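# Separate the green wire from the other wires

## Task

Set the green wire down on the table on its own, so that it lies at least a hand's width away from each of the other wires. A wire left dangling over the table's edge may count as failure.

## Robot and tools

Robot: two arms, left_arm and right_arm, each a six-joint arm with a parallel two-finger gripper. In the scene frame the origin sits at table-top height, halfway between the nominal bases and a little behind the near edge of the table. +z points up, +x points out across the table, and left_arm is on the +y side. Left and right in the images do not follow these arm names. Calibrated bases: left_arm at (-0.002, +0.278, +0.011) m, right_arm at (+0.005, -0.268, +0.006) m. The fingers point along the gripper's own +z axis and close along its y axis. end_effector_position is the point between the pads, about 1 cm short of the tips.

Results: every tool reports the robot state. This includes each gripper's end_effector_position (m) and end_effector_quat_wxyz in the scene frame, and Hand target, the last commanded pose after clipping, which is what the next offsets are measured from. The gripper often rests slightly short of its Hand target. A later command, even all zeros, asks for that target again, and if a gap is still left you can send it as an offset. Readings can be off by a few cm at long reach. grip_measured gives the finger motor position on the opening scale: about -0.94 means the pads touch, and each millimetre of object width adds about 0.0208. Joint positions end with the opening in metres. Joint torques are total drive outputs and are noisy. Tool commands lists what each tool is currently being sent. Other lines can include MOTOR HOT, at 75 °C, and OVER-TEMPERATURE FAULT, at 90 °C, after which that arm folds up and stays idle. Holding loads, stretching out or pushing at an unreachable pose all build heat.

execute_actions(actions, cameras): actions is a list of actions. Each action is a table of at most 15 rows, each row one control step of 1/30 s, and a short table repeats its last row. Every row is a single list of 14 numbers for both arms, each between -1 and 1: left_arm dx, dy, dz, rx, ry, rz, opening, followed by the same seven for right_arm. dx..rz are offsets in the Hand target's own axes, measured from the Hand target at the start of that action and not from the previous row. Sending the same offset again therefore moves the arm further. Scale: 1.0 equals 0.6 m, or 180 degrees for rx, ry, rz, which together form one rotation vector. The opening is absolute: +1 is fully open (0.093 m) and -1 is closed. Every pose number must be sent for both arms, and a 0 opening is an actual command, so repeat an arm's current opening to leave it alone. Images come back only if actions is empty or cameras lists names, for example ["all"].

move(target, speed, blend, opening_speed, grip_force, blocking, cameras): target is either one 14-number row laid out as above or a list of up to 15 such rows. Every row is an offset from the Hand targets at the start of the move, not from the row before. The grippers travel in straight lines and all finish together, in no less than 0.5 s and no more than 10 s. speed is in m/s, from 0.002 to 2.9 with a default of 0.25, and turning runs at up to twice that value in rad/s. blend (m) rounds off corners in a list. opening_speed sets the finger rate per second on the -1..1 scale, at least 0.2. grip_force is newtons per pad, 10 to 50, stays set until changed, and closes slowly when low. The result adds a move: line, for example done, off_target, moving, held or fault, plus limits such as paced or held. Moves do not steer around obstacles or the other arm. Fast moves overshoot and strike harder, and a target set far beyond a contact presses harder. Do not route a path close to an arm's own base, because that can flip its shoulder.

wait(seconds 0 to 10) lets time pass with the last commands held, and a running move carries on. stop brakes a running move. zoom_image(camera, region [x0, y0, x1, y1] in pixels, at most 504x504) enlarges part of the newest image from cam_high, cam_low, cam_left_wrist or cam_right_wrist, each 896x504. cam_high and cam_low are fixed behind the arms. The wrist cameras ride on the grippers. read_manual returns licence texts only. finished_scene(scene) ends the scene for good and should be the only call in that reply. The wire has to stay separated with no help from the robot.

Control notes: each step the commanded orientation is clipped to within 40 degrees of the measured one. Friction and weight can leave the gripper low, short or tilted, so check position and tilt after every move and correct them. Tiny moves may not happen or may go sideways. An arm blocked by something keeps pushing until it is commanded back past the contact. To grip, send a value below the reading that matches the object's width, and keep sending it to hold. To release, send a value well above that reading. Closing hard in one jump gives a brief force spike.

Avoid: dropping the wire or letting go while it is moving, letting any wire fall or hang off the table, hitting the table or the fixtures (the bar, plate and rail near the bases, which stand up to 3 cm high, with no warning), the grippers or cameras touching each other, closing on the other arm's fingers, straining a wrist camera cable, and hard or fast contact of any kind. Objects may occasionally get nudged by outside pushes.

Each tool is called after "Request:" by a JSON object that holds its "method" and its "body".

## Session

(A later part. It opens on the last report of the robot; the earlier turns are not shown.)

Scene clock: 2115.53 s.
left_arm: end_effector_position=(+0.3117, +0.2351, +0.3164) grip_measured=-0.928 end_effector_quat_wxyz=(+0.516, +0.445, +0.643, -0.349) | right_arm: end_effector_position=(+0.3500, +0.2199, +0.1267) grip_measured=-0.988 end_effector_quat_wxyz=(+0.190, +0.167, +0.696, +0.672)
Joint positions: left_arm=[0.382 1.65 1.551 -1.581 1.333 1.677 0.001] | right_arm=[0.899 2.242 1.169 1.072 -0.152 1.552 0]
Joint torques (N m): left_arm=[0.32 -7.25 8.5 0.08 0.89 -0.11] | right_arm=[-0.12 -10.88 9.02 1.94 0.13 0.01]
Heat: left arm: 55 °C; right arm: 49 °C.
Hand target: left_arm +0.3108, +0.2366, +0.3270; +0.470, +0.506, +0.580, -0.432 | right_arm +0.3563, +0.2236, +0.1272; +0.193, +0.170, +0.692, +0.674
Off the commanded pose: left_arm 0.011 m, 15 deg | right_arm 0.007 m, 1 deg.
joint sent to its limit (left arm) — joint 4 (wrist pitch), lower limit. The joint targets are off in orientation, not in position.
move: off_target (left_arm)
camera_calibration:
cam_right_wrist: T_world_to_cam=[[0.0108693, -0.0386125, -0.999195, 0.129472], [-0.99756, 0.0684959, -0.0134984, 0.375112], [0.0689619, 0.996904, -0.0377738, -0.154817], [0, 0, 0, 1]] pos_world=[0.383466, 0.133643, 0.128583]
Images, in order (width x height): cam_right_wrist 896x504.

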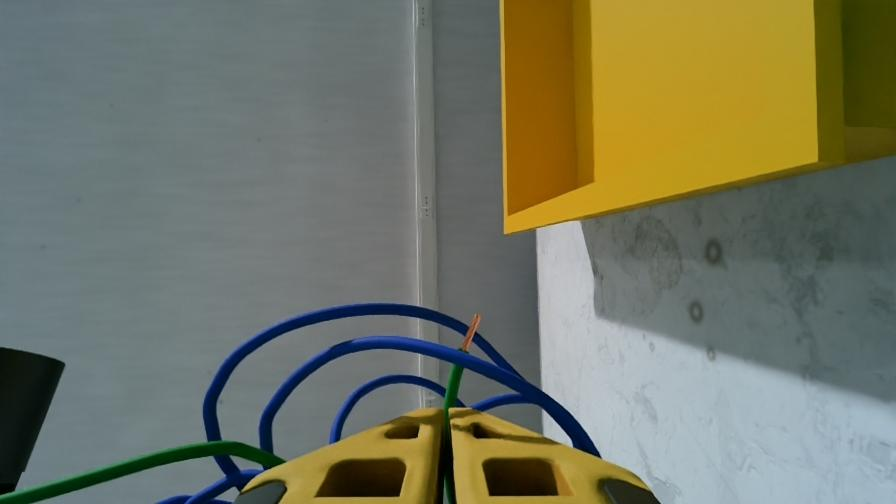

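Request:
{"method": "move", "body": {"target": [[0,0,0,0,0,0,-0.935,-0.016,-0.037,0.0105,0,0,0,-1],[0,0,0,0,0,0,-0.935,-0.0042,-0.08,0.0055,0,0,0,-1],[0,0,0,0,0,0,-0.935,0.0253,-0.0927,-0.0205,0,0,0,-1]], "speed": 0.08, "blend": 0.02, "cameras": ["cam_right_wrist", "cam_low", "cam_high"]}}

Request:
{"method": "zoom_image", "body": {"camera": "cam_low", "region": [380, 100, 560, 300]}}

Scene clock: 2143.40 s.
left_arm: end_effector_position=(+0.3116, +0.2353, +0.3156) grip_measured=-0.928 end_effector_quat_wxyz=(+0.514, +0.446, +0.644, -0.348) | right_arm: end_effector_position=(+0.3385, +0.2251, +0.0866) grip_measured=-0.988 end_effector_quat_wxyz=(+0.190, +0.160, +0.688, +0.682)
Joint positions: left_arm=[0.382 1.65 1.551 -1.581 1.328 1.677 0.001] | right_arm=[0.926 2.38 1.163 1.245 -0.135 1.553 0]
Joint torques (N m): left_arm=[0.46 -7.36 8.42 0.07 0.97 -0.12] | right_arm=[0.25 -11.14 4.1 2.11 0.21 -0.04]
Heat: left arm: 56 °C; right arm: 51 °C.
Hand target: left_arm +0.3108, +0.2366, +0.3270; +0.470, +0.506, +0.580, -0.432 | right_arm +0.3384, +0.2186, +0.0711; +0.193, +0.170, +0.692, +0.674
Off the commanded pose: left_arm 0.012 m, 15 deg | right_arm 0.017 m, 2 deg.
joint sent to its limit (left arm) — joint 4 (wrist pitch), lower limit. The joint targets are off in orientation, not in position.
move: off_target (left_arm, right_arm); blend cut to 0.0126 m at target 1, 0.0124 m at target 2
camera_calibration:
cam_right_wrist: T_world_to_cam=[[0.0273912, -0.0143421, -0.999522, 0.0787959], [-0.997918, 0.0580211, -0.0281798, 0.366563], [0.0583975, 0.998212, -0.0127229, -0.159612], [0, 0, 0, 1]] pos_world=[0.372962, 0.139188, 0.0870572]
Images, in order (width x height): cam_high 896x504, cam_low 896x504, cam_right_wrist 896x504.

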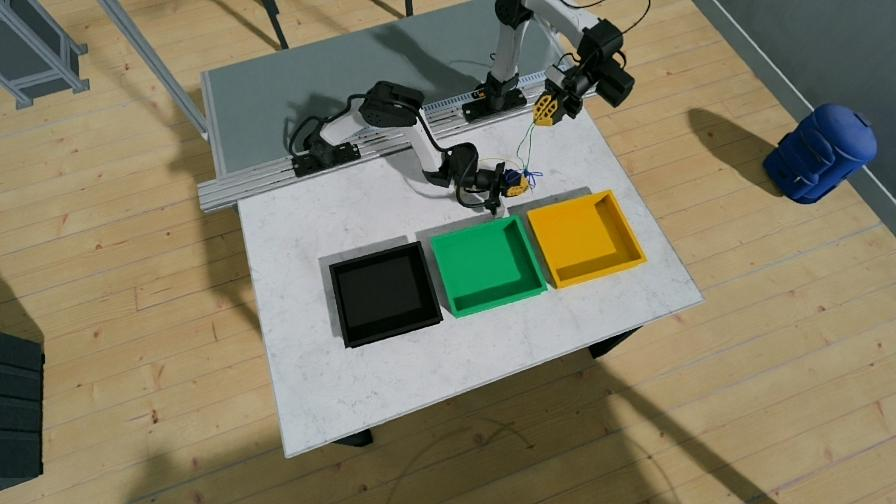

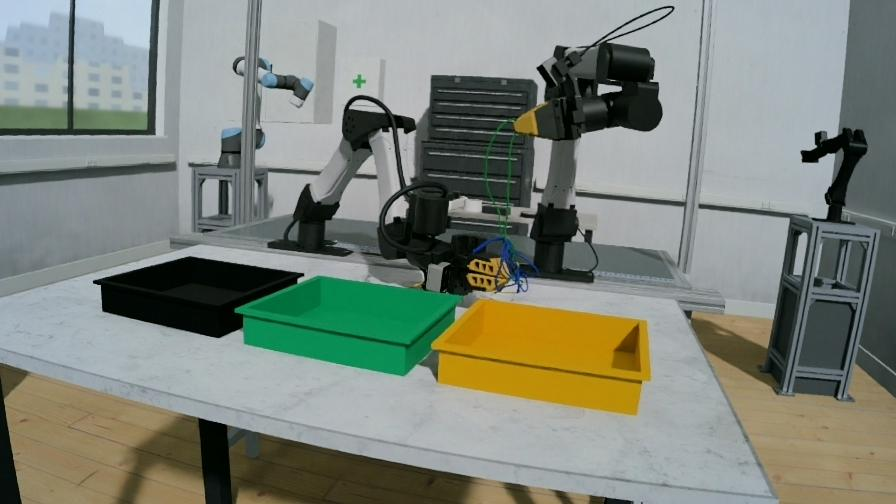

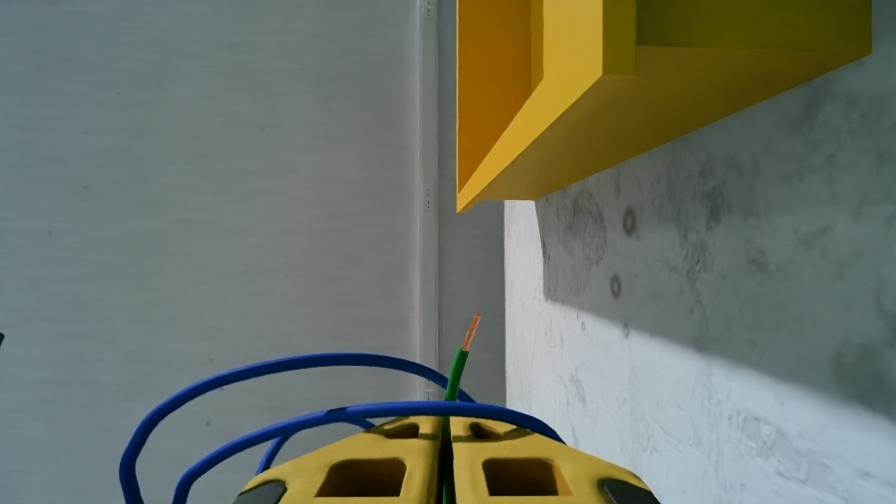

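Scaled by 2.520 from the camera's 896x504 image, which has a finer 1280x720 frame.

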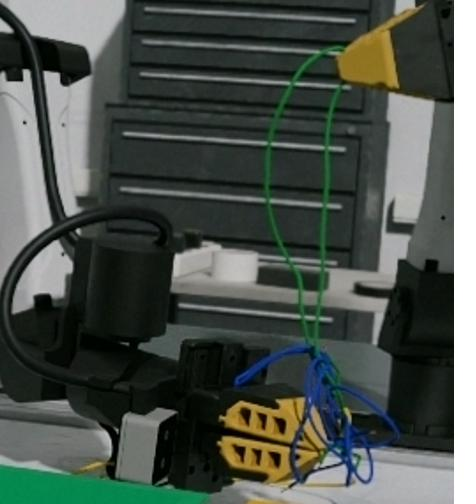

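Request:
{"method": "move", "body": {"target": [[0,0,0,0,0,0,-0.935,0.01,-0.02,-0.01,0,0,0,-1]], "speed": 0.06, "cameras": ["cam_right_wrist", "cam_low"]}}

Request:
{"method": "zoom_image", "body": {"camera": "cam_low", "region": [430, 180, 570, 310]}}

Scene clock: 2150.83 s.
left_arm: end_effector_position=(+0.3113, +0.2355, +0.3143) grip_measured=-0.928 end_effector_quat_wxyz=(+0.512, +0.448, +0.646, -0.347) | right_arm: end_effector_position=(+0.3328, +0.2222, +0.0798) grip_measured=-0.988 end_effector_quat_wxyz=(+0.193, +0.160, +0.683, +0.686)
Joint positions: left_arm=[0.382 1.65 1.551 -1.581 1.321 1.677 0.001] | right_arm=[0.935 2.4 1.14 1.301 -0.122 1.553 0]
Joint torques (N m): left_arm=[0.43 -7.39 8.44 0.1 1.02 -0.11] | right_arm=[0.43 -10.48 3.58 2.1 0.27 -0.06]
Heat: left arm: 56 °C; right arm: 50 °C.
Hand target: left_arm +0.3108, +0.2366, +0.3271; +0.470, +0.506, +0.580, -0.432 | right_arm +0.3306, +0.2160, +0.0590; +0.193, +0.170, +0.692, +0.674
Off the commanded pose: left_arm 0.013 m, 15 deg | right_arm 0.022 m, 2 deg.
joint sent to its limit (left arm) — joint 4 (wrist pitch), lower limit. The joint targets are off in orientation, not in position.
move: off_target (left_arm, right_arm)
camera_calibration:
cam_right_wrist: T_world_to_cam=[[0.0343106, -0.00429041, -0.999402, 0.067534], [-0.997461, 0.0622948, -0.0345114, 0.360318], [0.0624056, 0.998049, -0.00214214, -0.158563], [0, 0, 0, 1]] pos_world=[0.366981, 0.136097, 0.079589]
Images, in order (width x height): cam_low 896x504, cam_right_wrist 896x504.

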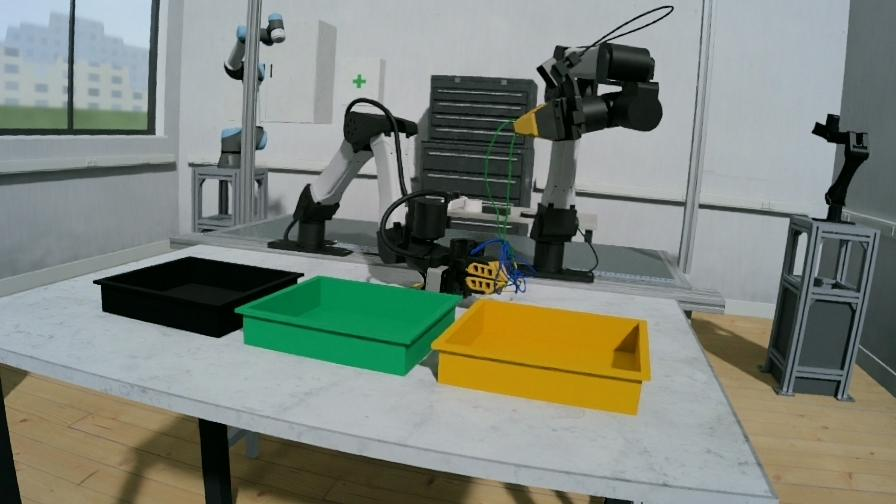

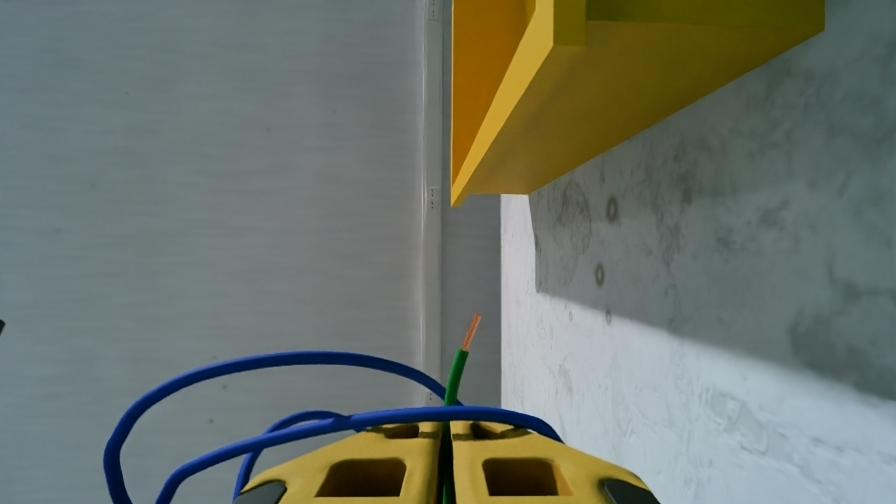

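Scaled by 3.600 from the camera's 896x504 image, which has a finer 1280x720 frame.

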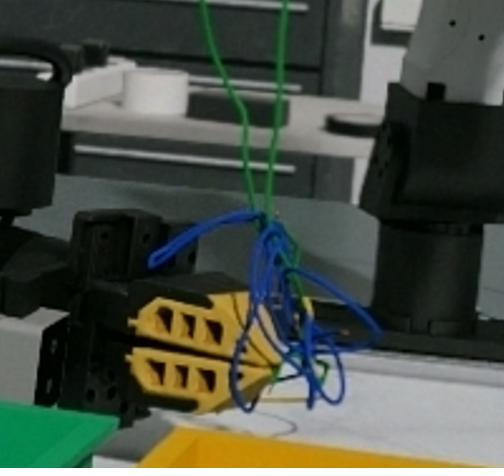

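Request:
{"method": "move", "body": {"target": [[0,0,0,0,0,0,-0.935,0.0227,-0.02,0.0282,0,0,0,-1]], "speed": 0.06, "cameras": ["cam_right_wrist", "cam_low"]}}

Request:
{"method": "zoom_image", "body": {"camera": "cam_low", "region": [430, 180, 570, 310]}}

Scene clock: 2161.60 s.
left_arm: end_effector_position=(+0.3110, +0.2359, +0.3125) grip_measured=-0.928 end_effector_quat_wxyz=(+0.508, +0.450, +0.649, -0.345) | right_arm: end_effector_position=(+0.3252, +0.2362, +0.0633) grip_measured=-0.988 end_effector_quat_wxyz=(+0.191, +0.161, +0.685, +0.685)
Joint positions: left_arm=[0.382 1.65 1.551 -1.581 1.309 1.677 0.001] | right_arm=[0.969 2.463 1.187 1.312 -0.087 1.554 0]
Joint torques (N m): left_arm=[0.43 -7.3 8.44 0.11 1.12 -0.07] | right_arm=[0.59 -10.1 6.57 1.79 0.18 -0.02]
Heat: left arm: 56 °C; right arm: 51 °C.
Hand target: left_arm +0.3108, +0.2366, +0.3271; +0.470, +0.506, +0.580, -0.432 | right_arm +0.3275, +0.2370, +0.0464; +0.193, +0.170, +0.692, +0.674
Off the commanded pose: left_arm 0.015 m, 15 deg | right_arm 0.017 m, 2 deg.
joint sent to its limit (left arm) — joint 4 (wrist pitch), lower limit. The joint targets are off in orientation, not in position.
move: off_target (left_arm, right_arm)
camera_calibration:
cam_right_wrist: T_world_to_cam=[[0.0297019, -0.00730583, -0.999532, 0.0536726], [-0.997584, 0.0626106, -0.0301016, 0.350915], [0.0628012, 0.998011, -0.00542853, -0.172014], [0, 0, 0, 1]] pos_world=[0.359276, 0.150093, 0.0632769]
Images, in order (width x height): cam_low 896x504, cam_right_wrist 896x504.

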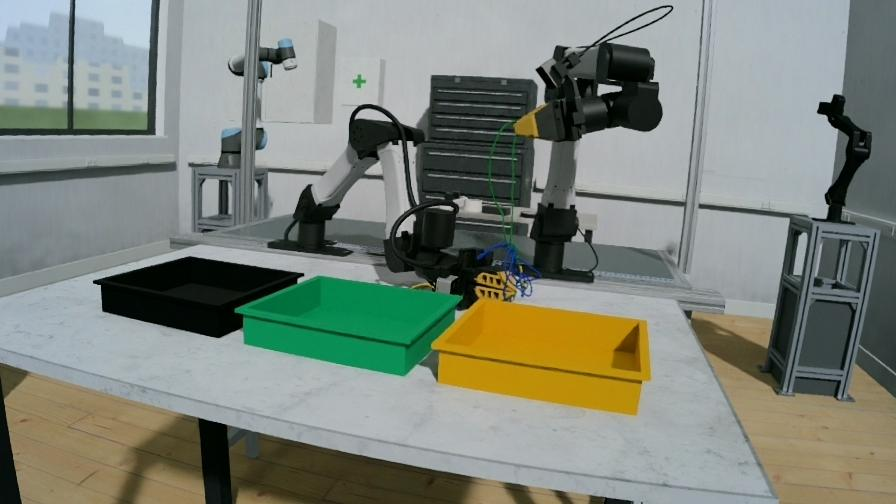

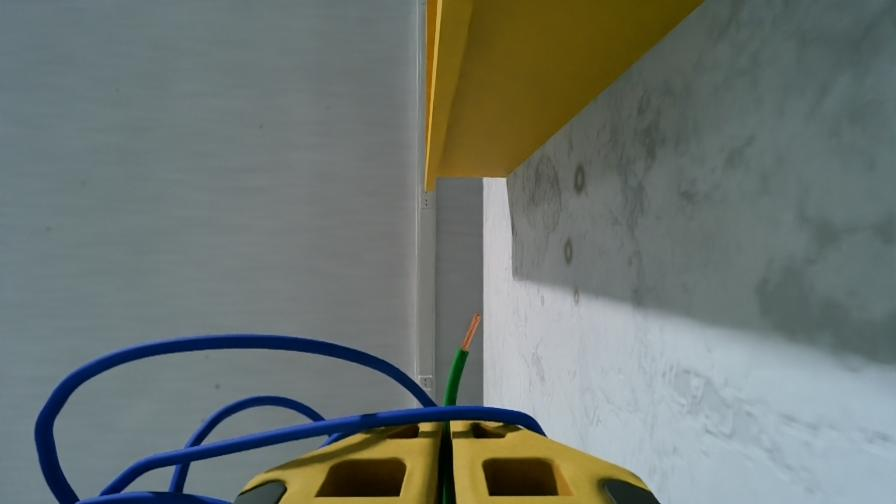

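Scaled by 3.600 from the camera's 896x504 image, which has a finer 1280x720 frame.

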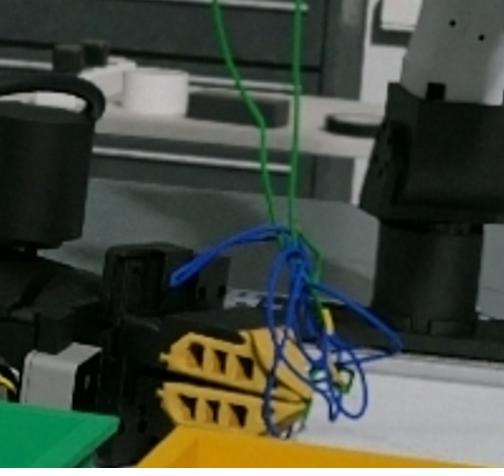

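Request:
{"method": "zoom_image", "body": {"camera": "cam_low", "region": [490, 235, 550, 305]}}

Scaled by 7.200 from the camera's 896x504 image, which has a finer 1280x720 frame.

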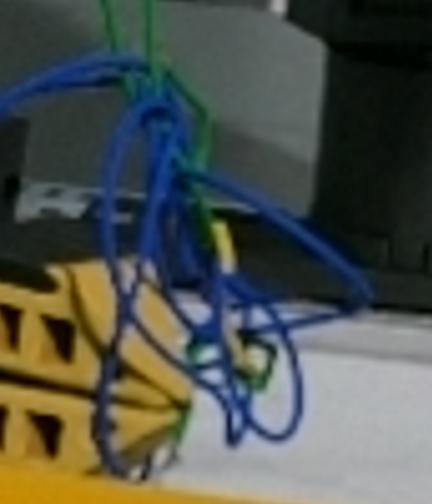

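Request:
{"method": "move", "body": {"target": [[0,0,0,0,0,0,-0.935,0.0248,0.0017,0.0434,0,0,0,-1],[-0.035,-0.001,-0.007,0,0,0,-0.935,0.0248,0.0017,0.0434,0,0,0,-1]], "speed": 0.06, "cameras": ["cam_low","cam_right_wrist"]}}

Request:
{"method": "zoom_image", "body": {"camera": "cam_low", "region": [490, 225, 550, 305]}}

Scene clock: 2203.33 s.
left_arm: end_effector_position=(+0.3135, +0.2385, +0.3204) grip_measured=-0.928 end_effector_quat_wxyz=(+0.503, +0.437, +0.660, -0.347) | right_arm: end_effector_position=(+0.3267, +0.2648, +0.0701) grip_measured=-0.988 end_effector_quat_wxyz=(+0.196, +0.161, +0.675, +0.693)
Joint positions: left_arm=[0.385 1.65 1.589 -1.581 1.302 1.609 0.001] | right_arm=[1.004 2.511 1.316 1.257 -0.046 1.554 0]
Joint torques (N m): left_arm=[0.23 -9.17 10.04 0.14 1.3 -0.12] | right_arm=[0.59 -11.14 6.65 1.58 0.2 0]
Heat: left arm: 56 °C; right arm: 49 °C.
Hand target: left_arm +0.3107, +0.2368, +0.3485; +0.470, +0.506, +0.580, -0.432 | right_arm +0.3275, +0.2670, +0.0465; +0.193, +0.170, +0.692, +0.674
Off the commanded pose: left_arm 0.028 m, 16 deg | right_arm 0.024 m, 3 deg.
joint sent to its limit (left arm) — joint 4 (wrist pitch), lower limit. The joint targets are off in orientation, not in position.
move: off_target (left_arm, right_arm)
camera_calibration:
cam_right_wrist: T_world_to_cam=[[0.0430206, 0.0163917, -0.99894, 0.0498539], [-0.996694, 0.0696843, -0.0417804, 0.349433], [0.0689255, 0.997434, 0.0193354, -0.204208], [0, 0, 0, 1]] pos_world=[0.360208, 0.178517, 0.068349]
Images, in order (width x height): cam_low 896x504, cam_right_wrist 896x504.

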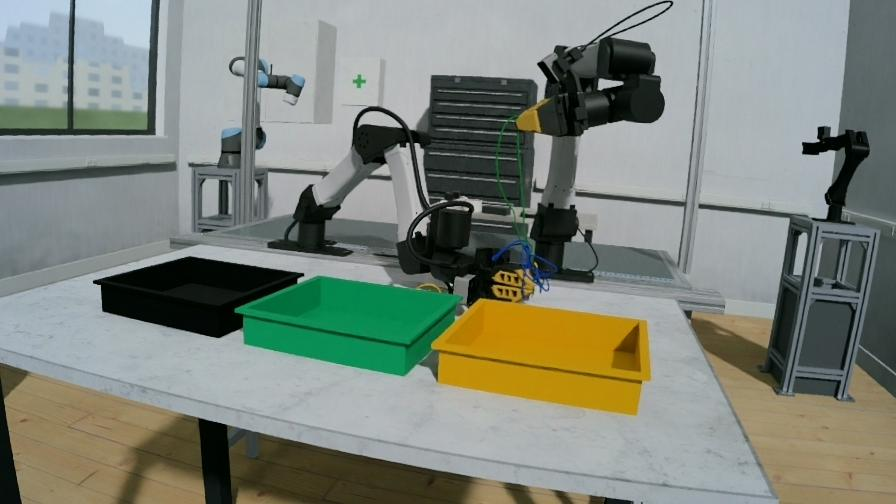

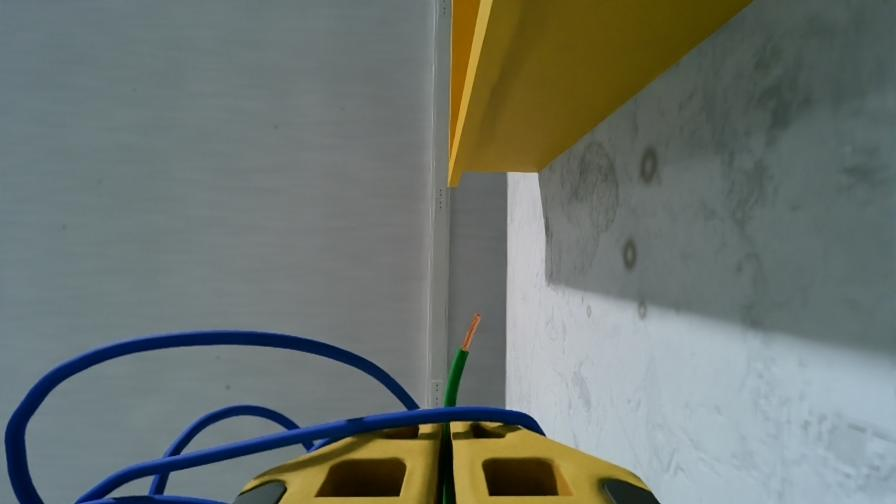

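Scaled by 6.300 from the camera's 896x504 image, which has a finer 1280x720 frame.

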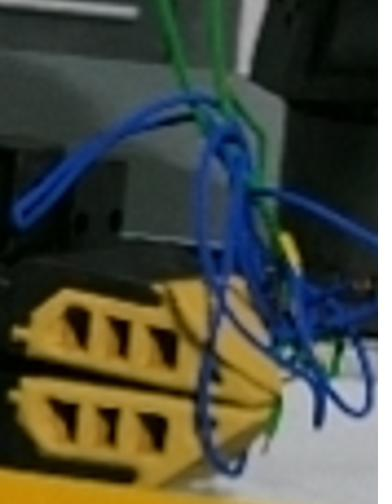

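Request:
{"method": "move", "body": {"target": [[0.045,0.001,0.008,0,0,0,-0.935,0.0,0.04,0.0,0,0,0,-1],[0.045,0.001,0.008,0,0,0,-0.935,0.0,0.04,0.0,0,0,0,-0.85],[0.045,0.001,0.008,0,0,0,-0.935,0.0,0.04,-0.1,0,0,0,-0.85]], "speed": 0.1, "cameras": ["cam_low","cam_right_wrist"]}}

Request:
{"method": "zoom_image", "body": {"camera": "cam_low", "region": [440, 185, 560, 305]}}

Scene clock: 2223.13 s.
left_arm: end_effector_position=(+0.3117, +0.2377, +0.3139) grip_measured=-0.928 end_effector_quat_wxyz=(+0.509, +0.455, +0.648, -0.337) | right_arm: end_effector_position=(+0.2989, +0.2197, +0.0610) grip_measured=-0.851 end_effector_quat_wxyz=(+0.189, +0.169, +0.700, +0.668)
Joint positions: left_arm=[0.385 1.65 1.562 -1.581 1.302 1.683 0.001] | right_arm=[1.004 2.381 1.041 1.327 -0.045 1.554 0.004]
Joint torques (N m): left_arm=[0.21 -6.86 5.87 0.09 1.16 0.06] | right_arm=[0.46 -14.99 3.51 2.03 0.08 -0.05]
Heat: left arm: 55 °C; right arm: 49 °C.
Hand target: left_arm +0.3105, +0.2371, +0.3210; +0.470, +0.506, +0.580, -0.432 | right_arm +0.2971, +0.2158, +0.0714; +0.193, +0.170, +0.692, +0.675
Off the commanded pose: left_arm 0.007 m, 15 deg | right_arm 0.011 m, 1 deg.
joint sent to its limit (left arm) — joint 4 (wrist pitch), lower limit. The joint targets are off in orientation, not in position.
move: off_target (left_arm, right_arm)
camera_calibration:
cam_right_wrist: T_world_to_cam=[[0.00369128, -0.0467301, -0.998901, 0.0683907], [-0.997501, 0.0703029, -0.00697498, 0.322499], [0.0705515, 0.996431, -0.0463539, -0.153354], [0, 0, 0, 1]] pos_world=[0.33226, 0.13333, 0.0634565]
Images, in order (width x height): cam_low 896x504, cam_right_wrist 896x504.

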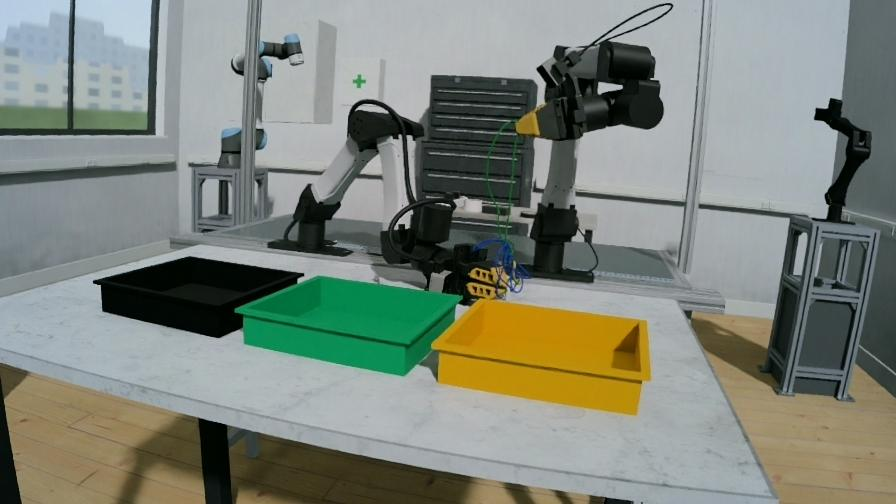

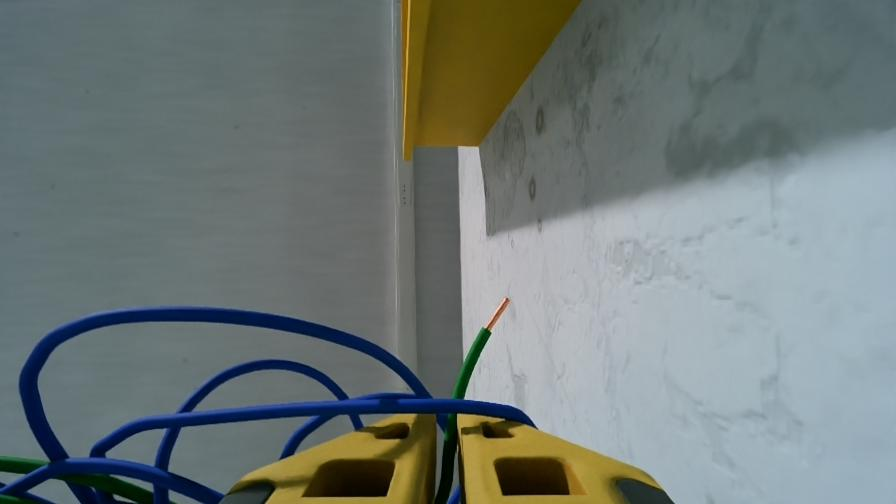

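Scaled by 4.200 from the camera's 896x504 image, which has a finer 1280x720 frame.

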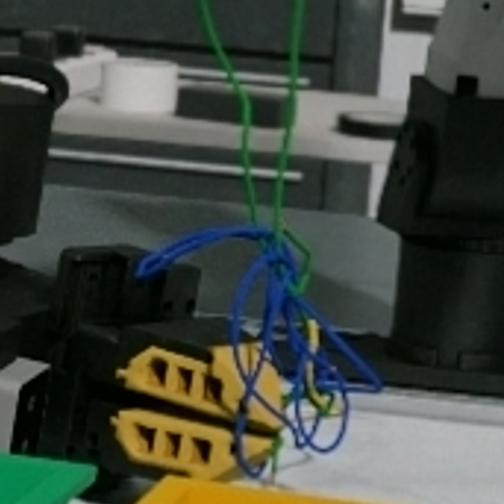

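Request:
{"method": "move", "body": {"target": [[0,0,0,0,0,0,-0.935,0.0,0.0,-0.1,0,0,0,-0.9],[0,0,0,0,0,0,-0.935,0,0.06,-0.22,0,0,-0.5,-0.9]], "speed": 0.25, "blend": 0.02, "cameras": ["cam_right_wrist"]}}

Request:
{"method": "zoom_image", "body": {"camera": "cam_right_wrist", "region": [240, 150, 640, 400]}}

Scene clock: 2236.67 s.
left_arm: end_effector_position=(+0.3111, +0.2370, +0.3158) grip_measured=-0.928 end_effector_quat_wxyz=(+0.511, +0.450, +0.647, -0.342) | right_arm: end_effector_position=(+0.2310, +0.1081, +0.0954) grip_measured=-0.898 end_effector_quat_wxyz=(+0.595, -0.375, +0.626, +0.335)
Joint positions: left_arm=[0.385 1.65 1.562 -1.589 1.313 1.683 0.001] | right_arm=[0.999 2.002 0.449 1.511 -0.045 -0.007 0.002]
Joint torques (N m): left_arm=[0.18 -6.74 5.94 0.17 1.04 0.07] | right_arm=[-0.62 -10.17 2.47 2.39 -0.06 -0.05]
Heat: left arm: 54 °C; right arm: 51 °C.
Hand target: left_arm +0.3105, +0.2371, +0.3210; +0.470, +0.506, +0.580, -0.432 | right_arm +0.2307, +0.1024, +0.1094; +0.613, -0.369, +0.610, +0.341
Off the commanded pose: left_arm 0.005 m, 15 deg | right_arm 0.015 m, 3 deg.
joint read past its limit (left arm) — joint 4 (wrist pitch), lower limit.
joint sent to its limit (left arm) — joint 4 (wrist pitch), lower limit. The joint targets are off in orientation, not in position.
joint sent to its limit (right arm) — joint 4 (wrist pitch), upper limit. The joint targets still meet the commanded pose.
move: off_target (left_arm, right_arm)
camera_calibration:
cam_right_wrist: T_world_to_cam=[[0.867805, -0.496671, 0.0152701, -0.149964], [-0.229823, -0.428424, -0.873862, 0.222103], [0.440564, 0.754832, -0.485934, -0.0532602], [0, 0, 0, 1]] pos_world=[0.204648, 0.0608737, 0.170496]
Images, in order (width x height): cam_right_wrist 896x504.

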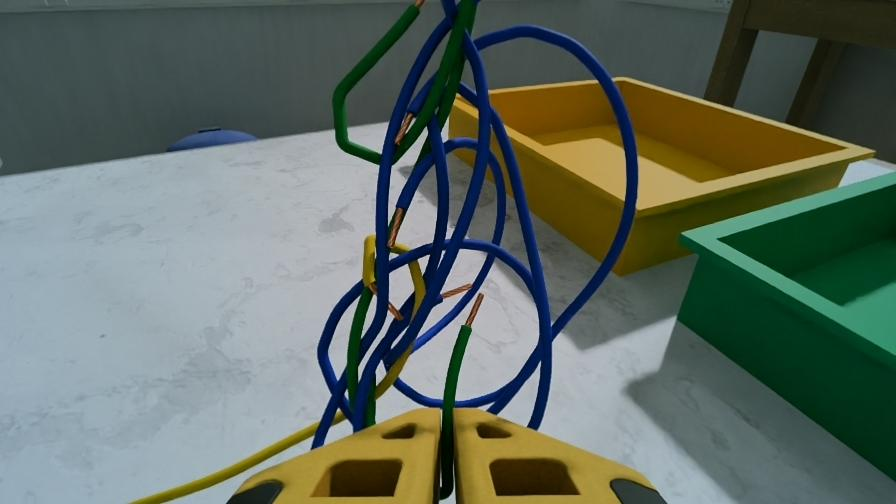

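Scaled by 1.260 from the camera's 896x504 image, which has a finer 1280x720 frame.

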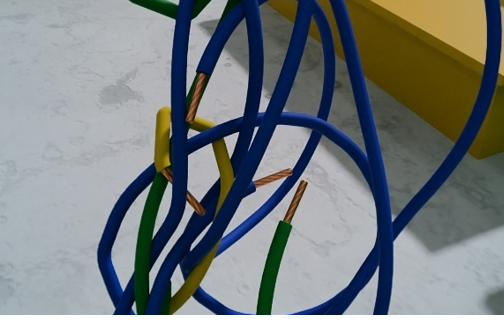

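Request:
{"method": "move", "body": {"target": [[0,0,0,0,0,0,-0.935,0.0,0.0,0.0,0,0,0,-1]], "speed": 0.25, "cameras": ["cam_right_wrist","cam_low"]}}

Request:
{"method": "zoom_image", "body": {"camera": "cam_low", "region": [420, 185, 540, 305]}}

Scene clock: 2280.80 s.
left_arm: end_effector_position=(+0.3111, +0.2370, +0.3158) grip_measured=-0.928 end_effector_quat_wxyz=(+0.511, +0.450, +0.647, -0.342) | right_arm: end_effector_position=(+0.2310, +0.1081, +0.0954) grip_measured=-0.987 end_effector_quat_wxyz=(+0.596, -0.376, +0.626, +0.335)
Joint positions: left_arm=[0.385 1.65 1.562 -1.589 1.313 1.683 0.001] | right_arm=[0.999 2.002 0.449 1.511 -0.045 -0.008 0]
Joint torques (N m): left_arm=[0.25 -6.8 6.04 0.18 1.08 0.05] | right_arm=[-0.47 -10.14 2.18 2.29 -0.1 -0.09]
Heat: left arm: 52 °C; right arm: 50 °C.
Hand target: left_arm +0.3105, +0.2371, +0.3210; +0.470, +0.506, +0.580, -0.432 | right_arm +0.2307, +0.1024, +0.1094; +0.613, -0.369, +0.610, +0.341
Off the commanded pose: left_arm 0.005 m, 15 deg | right_arm 0.015 m, 3 deg.
joint read past its limit (left arm) — joint 4 (wrist pitch), lower limit.
joint sent to its limit (left arm) — joint 4 (wrist pitch), lower limit. The joint targets are off in orientation, not in position.
joint sent to its limit (right arm) — joint 4 (wrist pitch), upper limit. The joint targets still meet the commanded pose.
move: off_target (left_arm, right_arm)
camera_calibration:
cam_right_wrist: T_world_to_cam=[[0.867848, -0.49657, 0.0160316, -0.150109], [-0.229216, -0.428809, -0.873832, 0.221998], [0.440794, 0.754679, -0.485964, -0.0532927], [0, 0, 0, 1]] pos_world=[0.204649, 0.0608738, 0.170497]
Images, in order (width x height): cam_low 896x504, cam_right_wrist 896x504.

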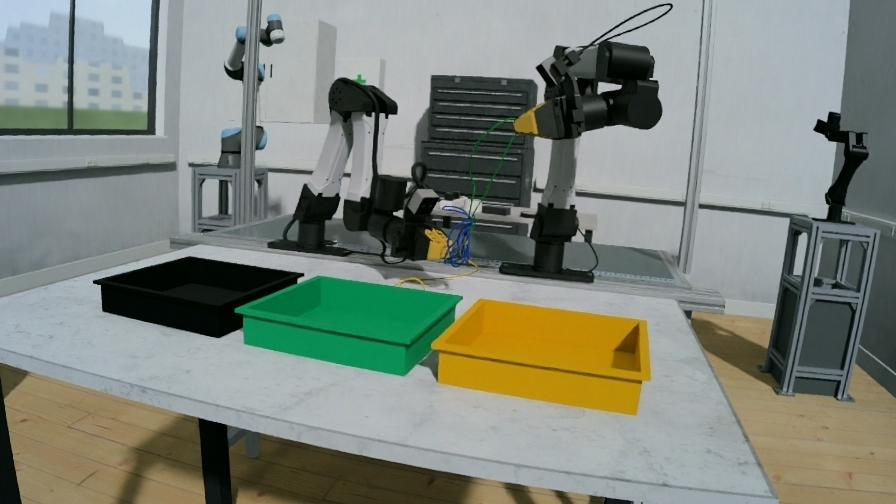

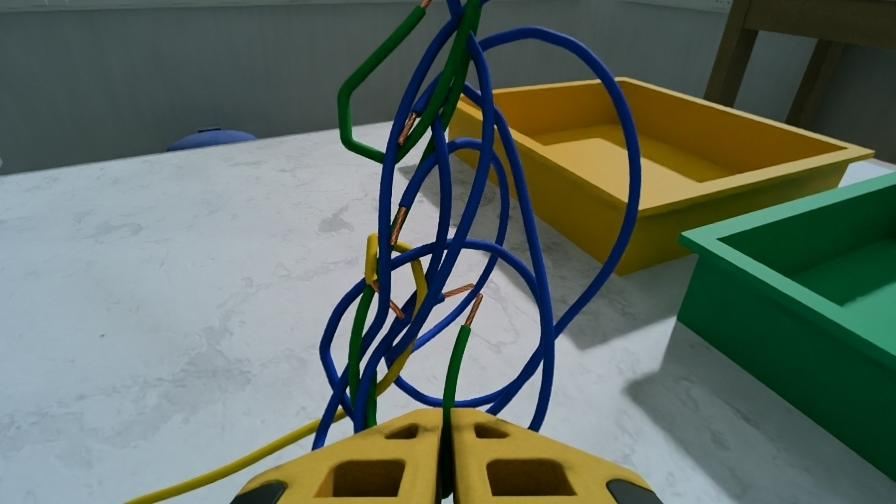

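Scaled by 4.200 from the camera's 896x504 image, which has a finer 1280x720 frame.

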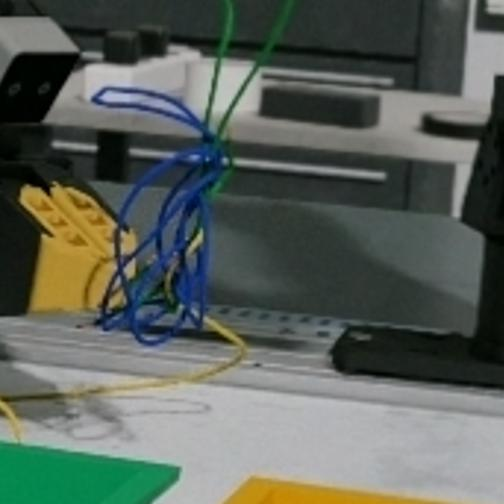

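Request:
{"method": "move", "body": {"target": [[0,0,0,0,0,0,-0.935,0.012,-0.03,0.0,0,0,0.25,-1],[0,0,0,0,0,0,-0.935,0.045,-0.045,0.0,0,0,0.5,-1]], "speed": 0.15, "blend": 0.01, "cameras": ["cam_right_wrist","cam_low"]}}

Request:
{"method": "zoom_image", "body": {"camera": "cam_low", "region": [420, 185, 540, 305]}}

Scene clock: 2297.87 s.
left_arm: end_effector_position=(+0.3115, +0.2366, +0.3178) grip_measured=-0.928 end_effector_quat_wxyz=(+0.516, +0.448, +0.644, -0.344) | right_arm: end_effector_position=(+0.2526, +0.0915, +0.0815) grip_measured=-0.987 end_effector_quat_wxyz=(+0.187, +0.169, +0.722, +0.644)
Joint positions: left_arm=[0.385 1.65 1.562 -1.589 1.325 1.683 0.001] | right_arm=[0.895 2.037 0.449 1.512 -0.155 1.529 0]
Joint torques (N m): left_arm=[0.06 -6.91 5.94 0.19 0.94 0.05] | right_arm=[-0.75 -6.27 3.14 2.46 -0.07 0.12]
Heat: left arm: 51 °C; right arm: 51 °C.
Hand target: left_arm +0.3106, +0.2371, +0.3210; +0.470, +0.506, +0.580, -0.432 | right_arm +0.2547, +0.0882, +0.0834; +0.193, +0.170, +0.692, +0.674
Off the commanded pose: left_arm 0.003 m, 15 deg | right_arm 0.004 m, 5 deg.
joint read past its limit (left arm) — joint 4 (wrist pitch), lower limit.
joint sent to its limit (left arm) — joint 4 (wrist pitch), lower limit. The joint targets are off in orientation, not in position.
joint sent to its limit (right arm) — joint 4 (wrist pitch), upper limit. The joint targets are off in orientation, not in position.
move: off_target (left_arm, right_arm)
camera_calibration:
cam_right_wrist: T_world_to_cam=[[-0.0157286, -0.109377, -0.993876, 0.0932552], [-0.997546, 0.0695351, 0.00813428, 0.28432], [0.0682195, 0.991565, -0.110202, -0.0152332], [0, 0, 0, 1]] pos_world=[0.286129, 0.00553445, 0.0886926]
Images, in order (width x height): cam_low 896x504, cam_right_wrist 896x504.

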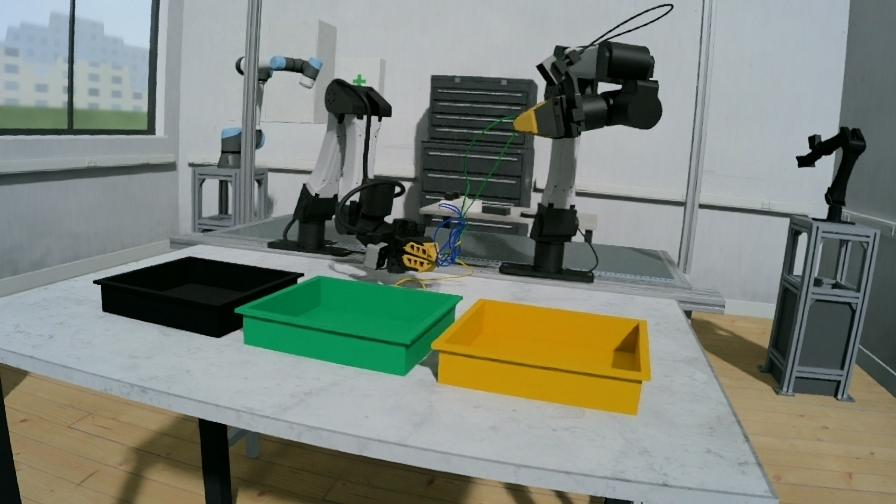

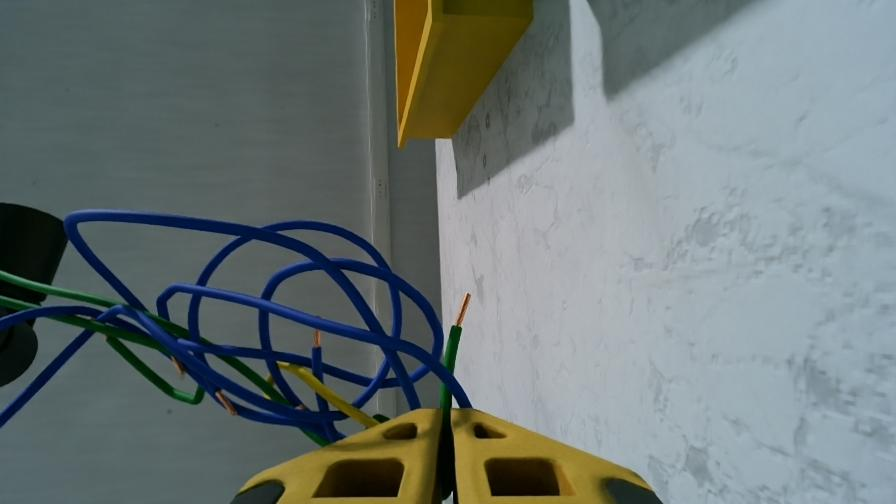

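Scaled by 4.200 from the camera's 896x504 image, which has a finer 1280x720 frame.

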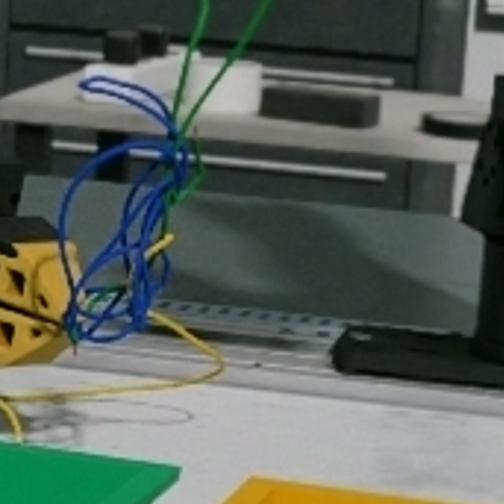

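Request:
{"method": "move", "body": {"target": [[0,0,0,0,0,0,-0.935,-0.0218,-0.022,-0.073,0,0,0,-1]], "speed": 0.08, "cameras": ["cam_right_wrist","cam_low"]}}

Request:
{"method": "zoom_image", "body": {"camera": "cam_low", "region": [400, 185, 540, 305]}}

Scene clock: 2308.43 s.
left_arm: end_effector_position=(+0.3068, +0.2361, +0.3073) grip_measured=-0.928 end_effector_quat_wxyz=(+0.491, +0.452, +0.660, -0.345) | right_arm: end_effector_position=(+0.2464, +0.0549, +0.0733) grip_measured=-0.987 end_effector_quat_wxyz=(+0.169, +0.176, +0.739, +0.628)
Joint positions: left_arm=[0.382 1.65 1.552 -1.609 1.274 1.683 0.001] | right_arm=[0.81 1.975 0.327 1.513 -0.255 1.529 0]
Joint torques (N m): left_arm=[0.47 -7.02 6.95 0.33 1.39 0.1] | right_arm=[-1.01 -6.91 0.27 2.31 0.03 -0.13]
Heat: left arm: 51 °C; right arm: 51 °C.
Hand target: left_arm +0.3106, +0.2372, +0.3211; +0.470, +0.506, +0.580, -0.432 | right_arm +0.2447, +0.0432, +0.0715; +0.193, +0.170, +0.692, +0.675
Off the commanded pose: left_arm 0.014 m, 15 deg | right_arm 0.012 m, 8 deg.
joint read past its limit (left arm) — joint 4 (wrist pitch), lower limit.
joint sent to its limit (left arm) — joint 4 (wrist pitch), lower limit. The joint targets are off in orientation, not in position.
joint sent to its limit (right arm) — joint 4 (wrist pitch), upper limit. The joint targets are off in orientation, not in position.
move: off_target (left_arm, right_arm)
camera_calibration:
cam_right_wrist: T_world_to_cam=[[-0.0601326, -0.146521, -0.987378, 0.0934959], [-0.99697, 0.057707, 0.0521534, 0.278045], [0.0493371, 0.987523, -0.149547, 0.0284233], [0, 0, 0, 1]] pos_world=[0.281422, -0.0304147, 0.0820654]
Images, in order (width x height): cam_low 896x504, cam_right_wrist 896x504.

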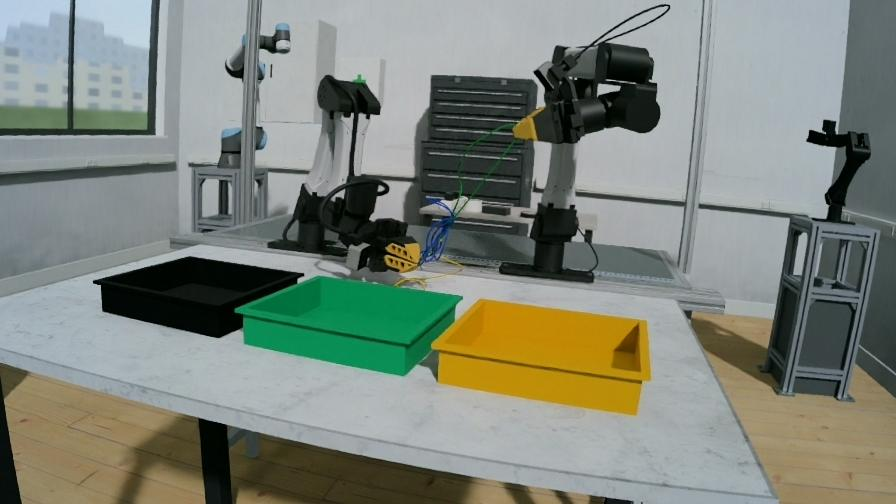

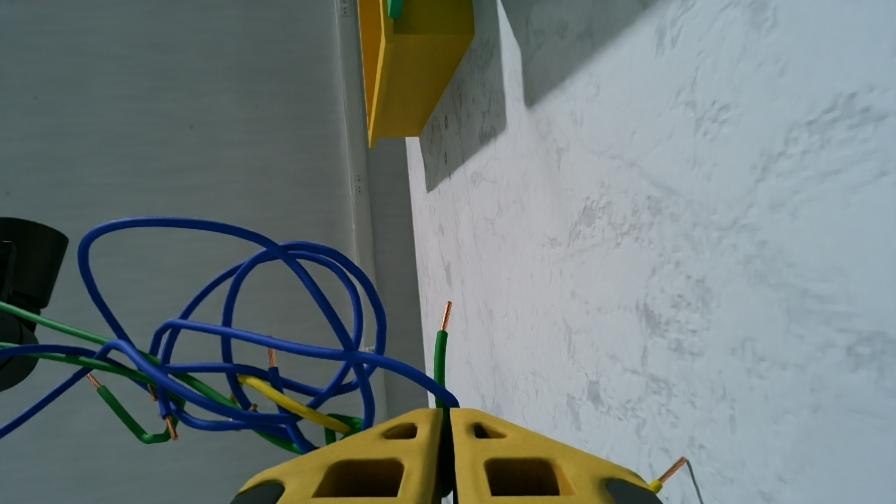

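Scaled by 3.600 from the camera's 896x504 image, which has a finer 1280x720 frame.

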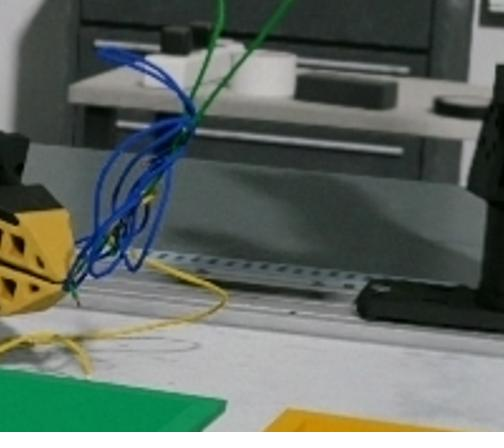

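Request:
{"method": "move", "body": {"target": [[0,0,0,0,0,0,-0.935,0.016,0.018,0.036,0,0,0,-1],[0,0,0,0,0,0,-0.935,0.016,0.018,0.036,0,0,0,-0.86],[0,0,0,0,0,0,-0.935,0.016,0.018,-0.06,0,0,0,-0.86],[0,0,0,0,0,0,-0.935,0.0,0.05,-0.06,0,0,-0.5,-0.86]], "speed": 0.15, "cameras": ["cam_right_wrist"]}}

Request:
{"method": "zoom_image", "body": {"camera": "cam_right_wrist", "region": [240, 100, 640, 400]}}

Scene clock: 2351.37 s.
left_arm: end_effector_position=(+0.3100, +0.2356, +0.3163) grip_measured=-0.928 end_effector_quat_wxyz=(+0.513, +0.442, +0.646, -0.352) | right_arm: end_effector_position=(+0.2267, +0.0132, +0.0854) grip_measured=-0.859 end_effector_quat_wxyz=(+0.563, -0.384, +0.660, +0.318)
Joint positions: left_arm=[0.385 1.65 1.552 -1.598 1.33 1.683 0.001] | right_arm=[0.764 1.806 0.147 1.512 -0.268 -0.03 0.004]
Joint torques (N m): left_arm=[0.27 -6.91 6.94 0.28 0.86 0.06] | right_arm=[-0.73 -7.56 2.76 2.34 -0.27 -0.03]
Heat: left arm: 52 °C; right arm: 52 °C.
Hand target: left_arm +0.3106, +0.2371, +0.3211; +0.470, +0.506, +0.580, -0.432 | right_arm +0.2261, +0.0129, +0.1020; +0.613, -0.369, +0.610, +0.341
Off the commanded pose: left_arm 0.005 m, 15 deg | right_arm 0.017 m, 9 deg.
joint read past its limit (left arm) — joint 4 (wrist pitch), lower limit.
joint sent to its limit (left arm) — joint 4 (wrist pitch), lower limit. The joint targets are off in orientation, not in position.
joint sent to its limit (right arm) — joint 4 (wrist pitch), upper limit. The joint targets are off in orientation, not in position.
move: off_target (left_arm, right_arm); target 2's new opening was sent with right_arm's hand 0.006 m and 7 deg from that target
camera_calibration:
cam_right_wrist: T_world_to_cam=[[0.861458, -0.507826, 0.00170317, -0.190498], [-0.288449, -0.492069, -0.82138, 0.181374], [0.417956, 0.707093, -0.570379, 0.0284415], [0, 0, 0, 1]] pos_world=[0.204536, -0.0276025, 0.165523]
Images, in order (width x height): cam_right_wrist 896x504.

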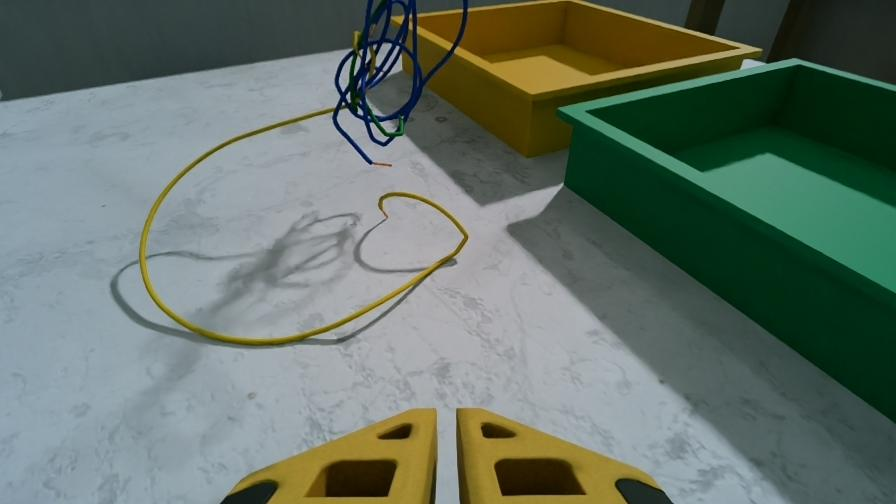

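Scaled by 1.260 from the camera's 896x504 image, which has a finer 1280x720 frame.

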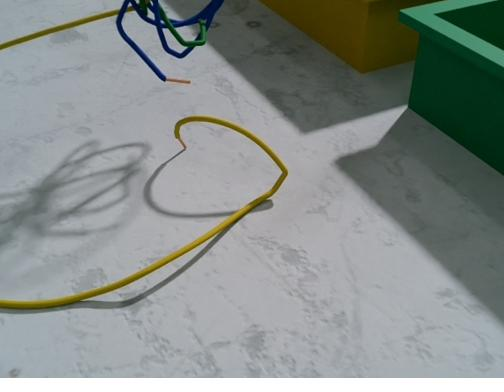

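Request:
{"method": "zoom_image", "body": {"camera": "cam_right_wrist", "region": [320, 0, 500, 175]}}

Scaled by 2.800 from the camera's 896x504 image, which has a finer 1280x720 frame.

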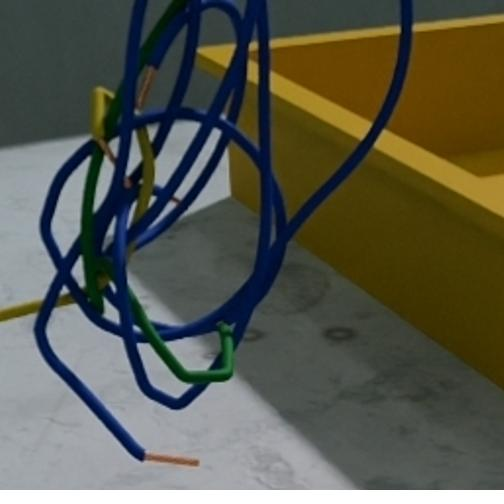

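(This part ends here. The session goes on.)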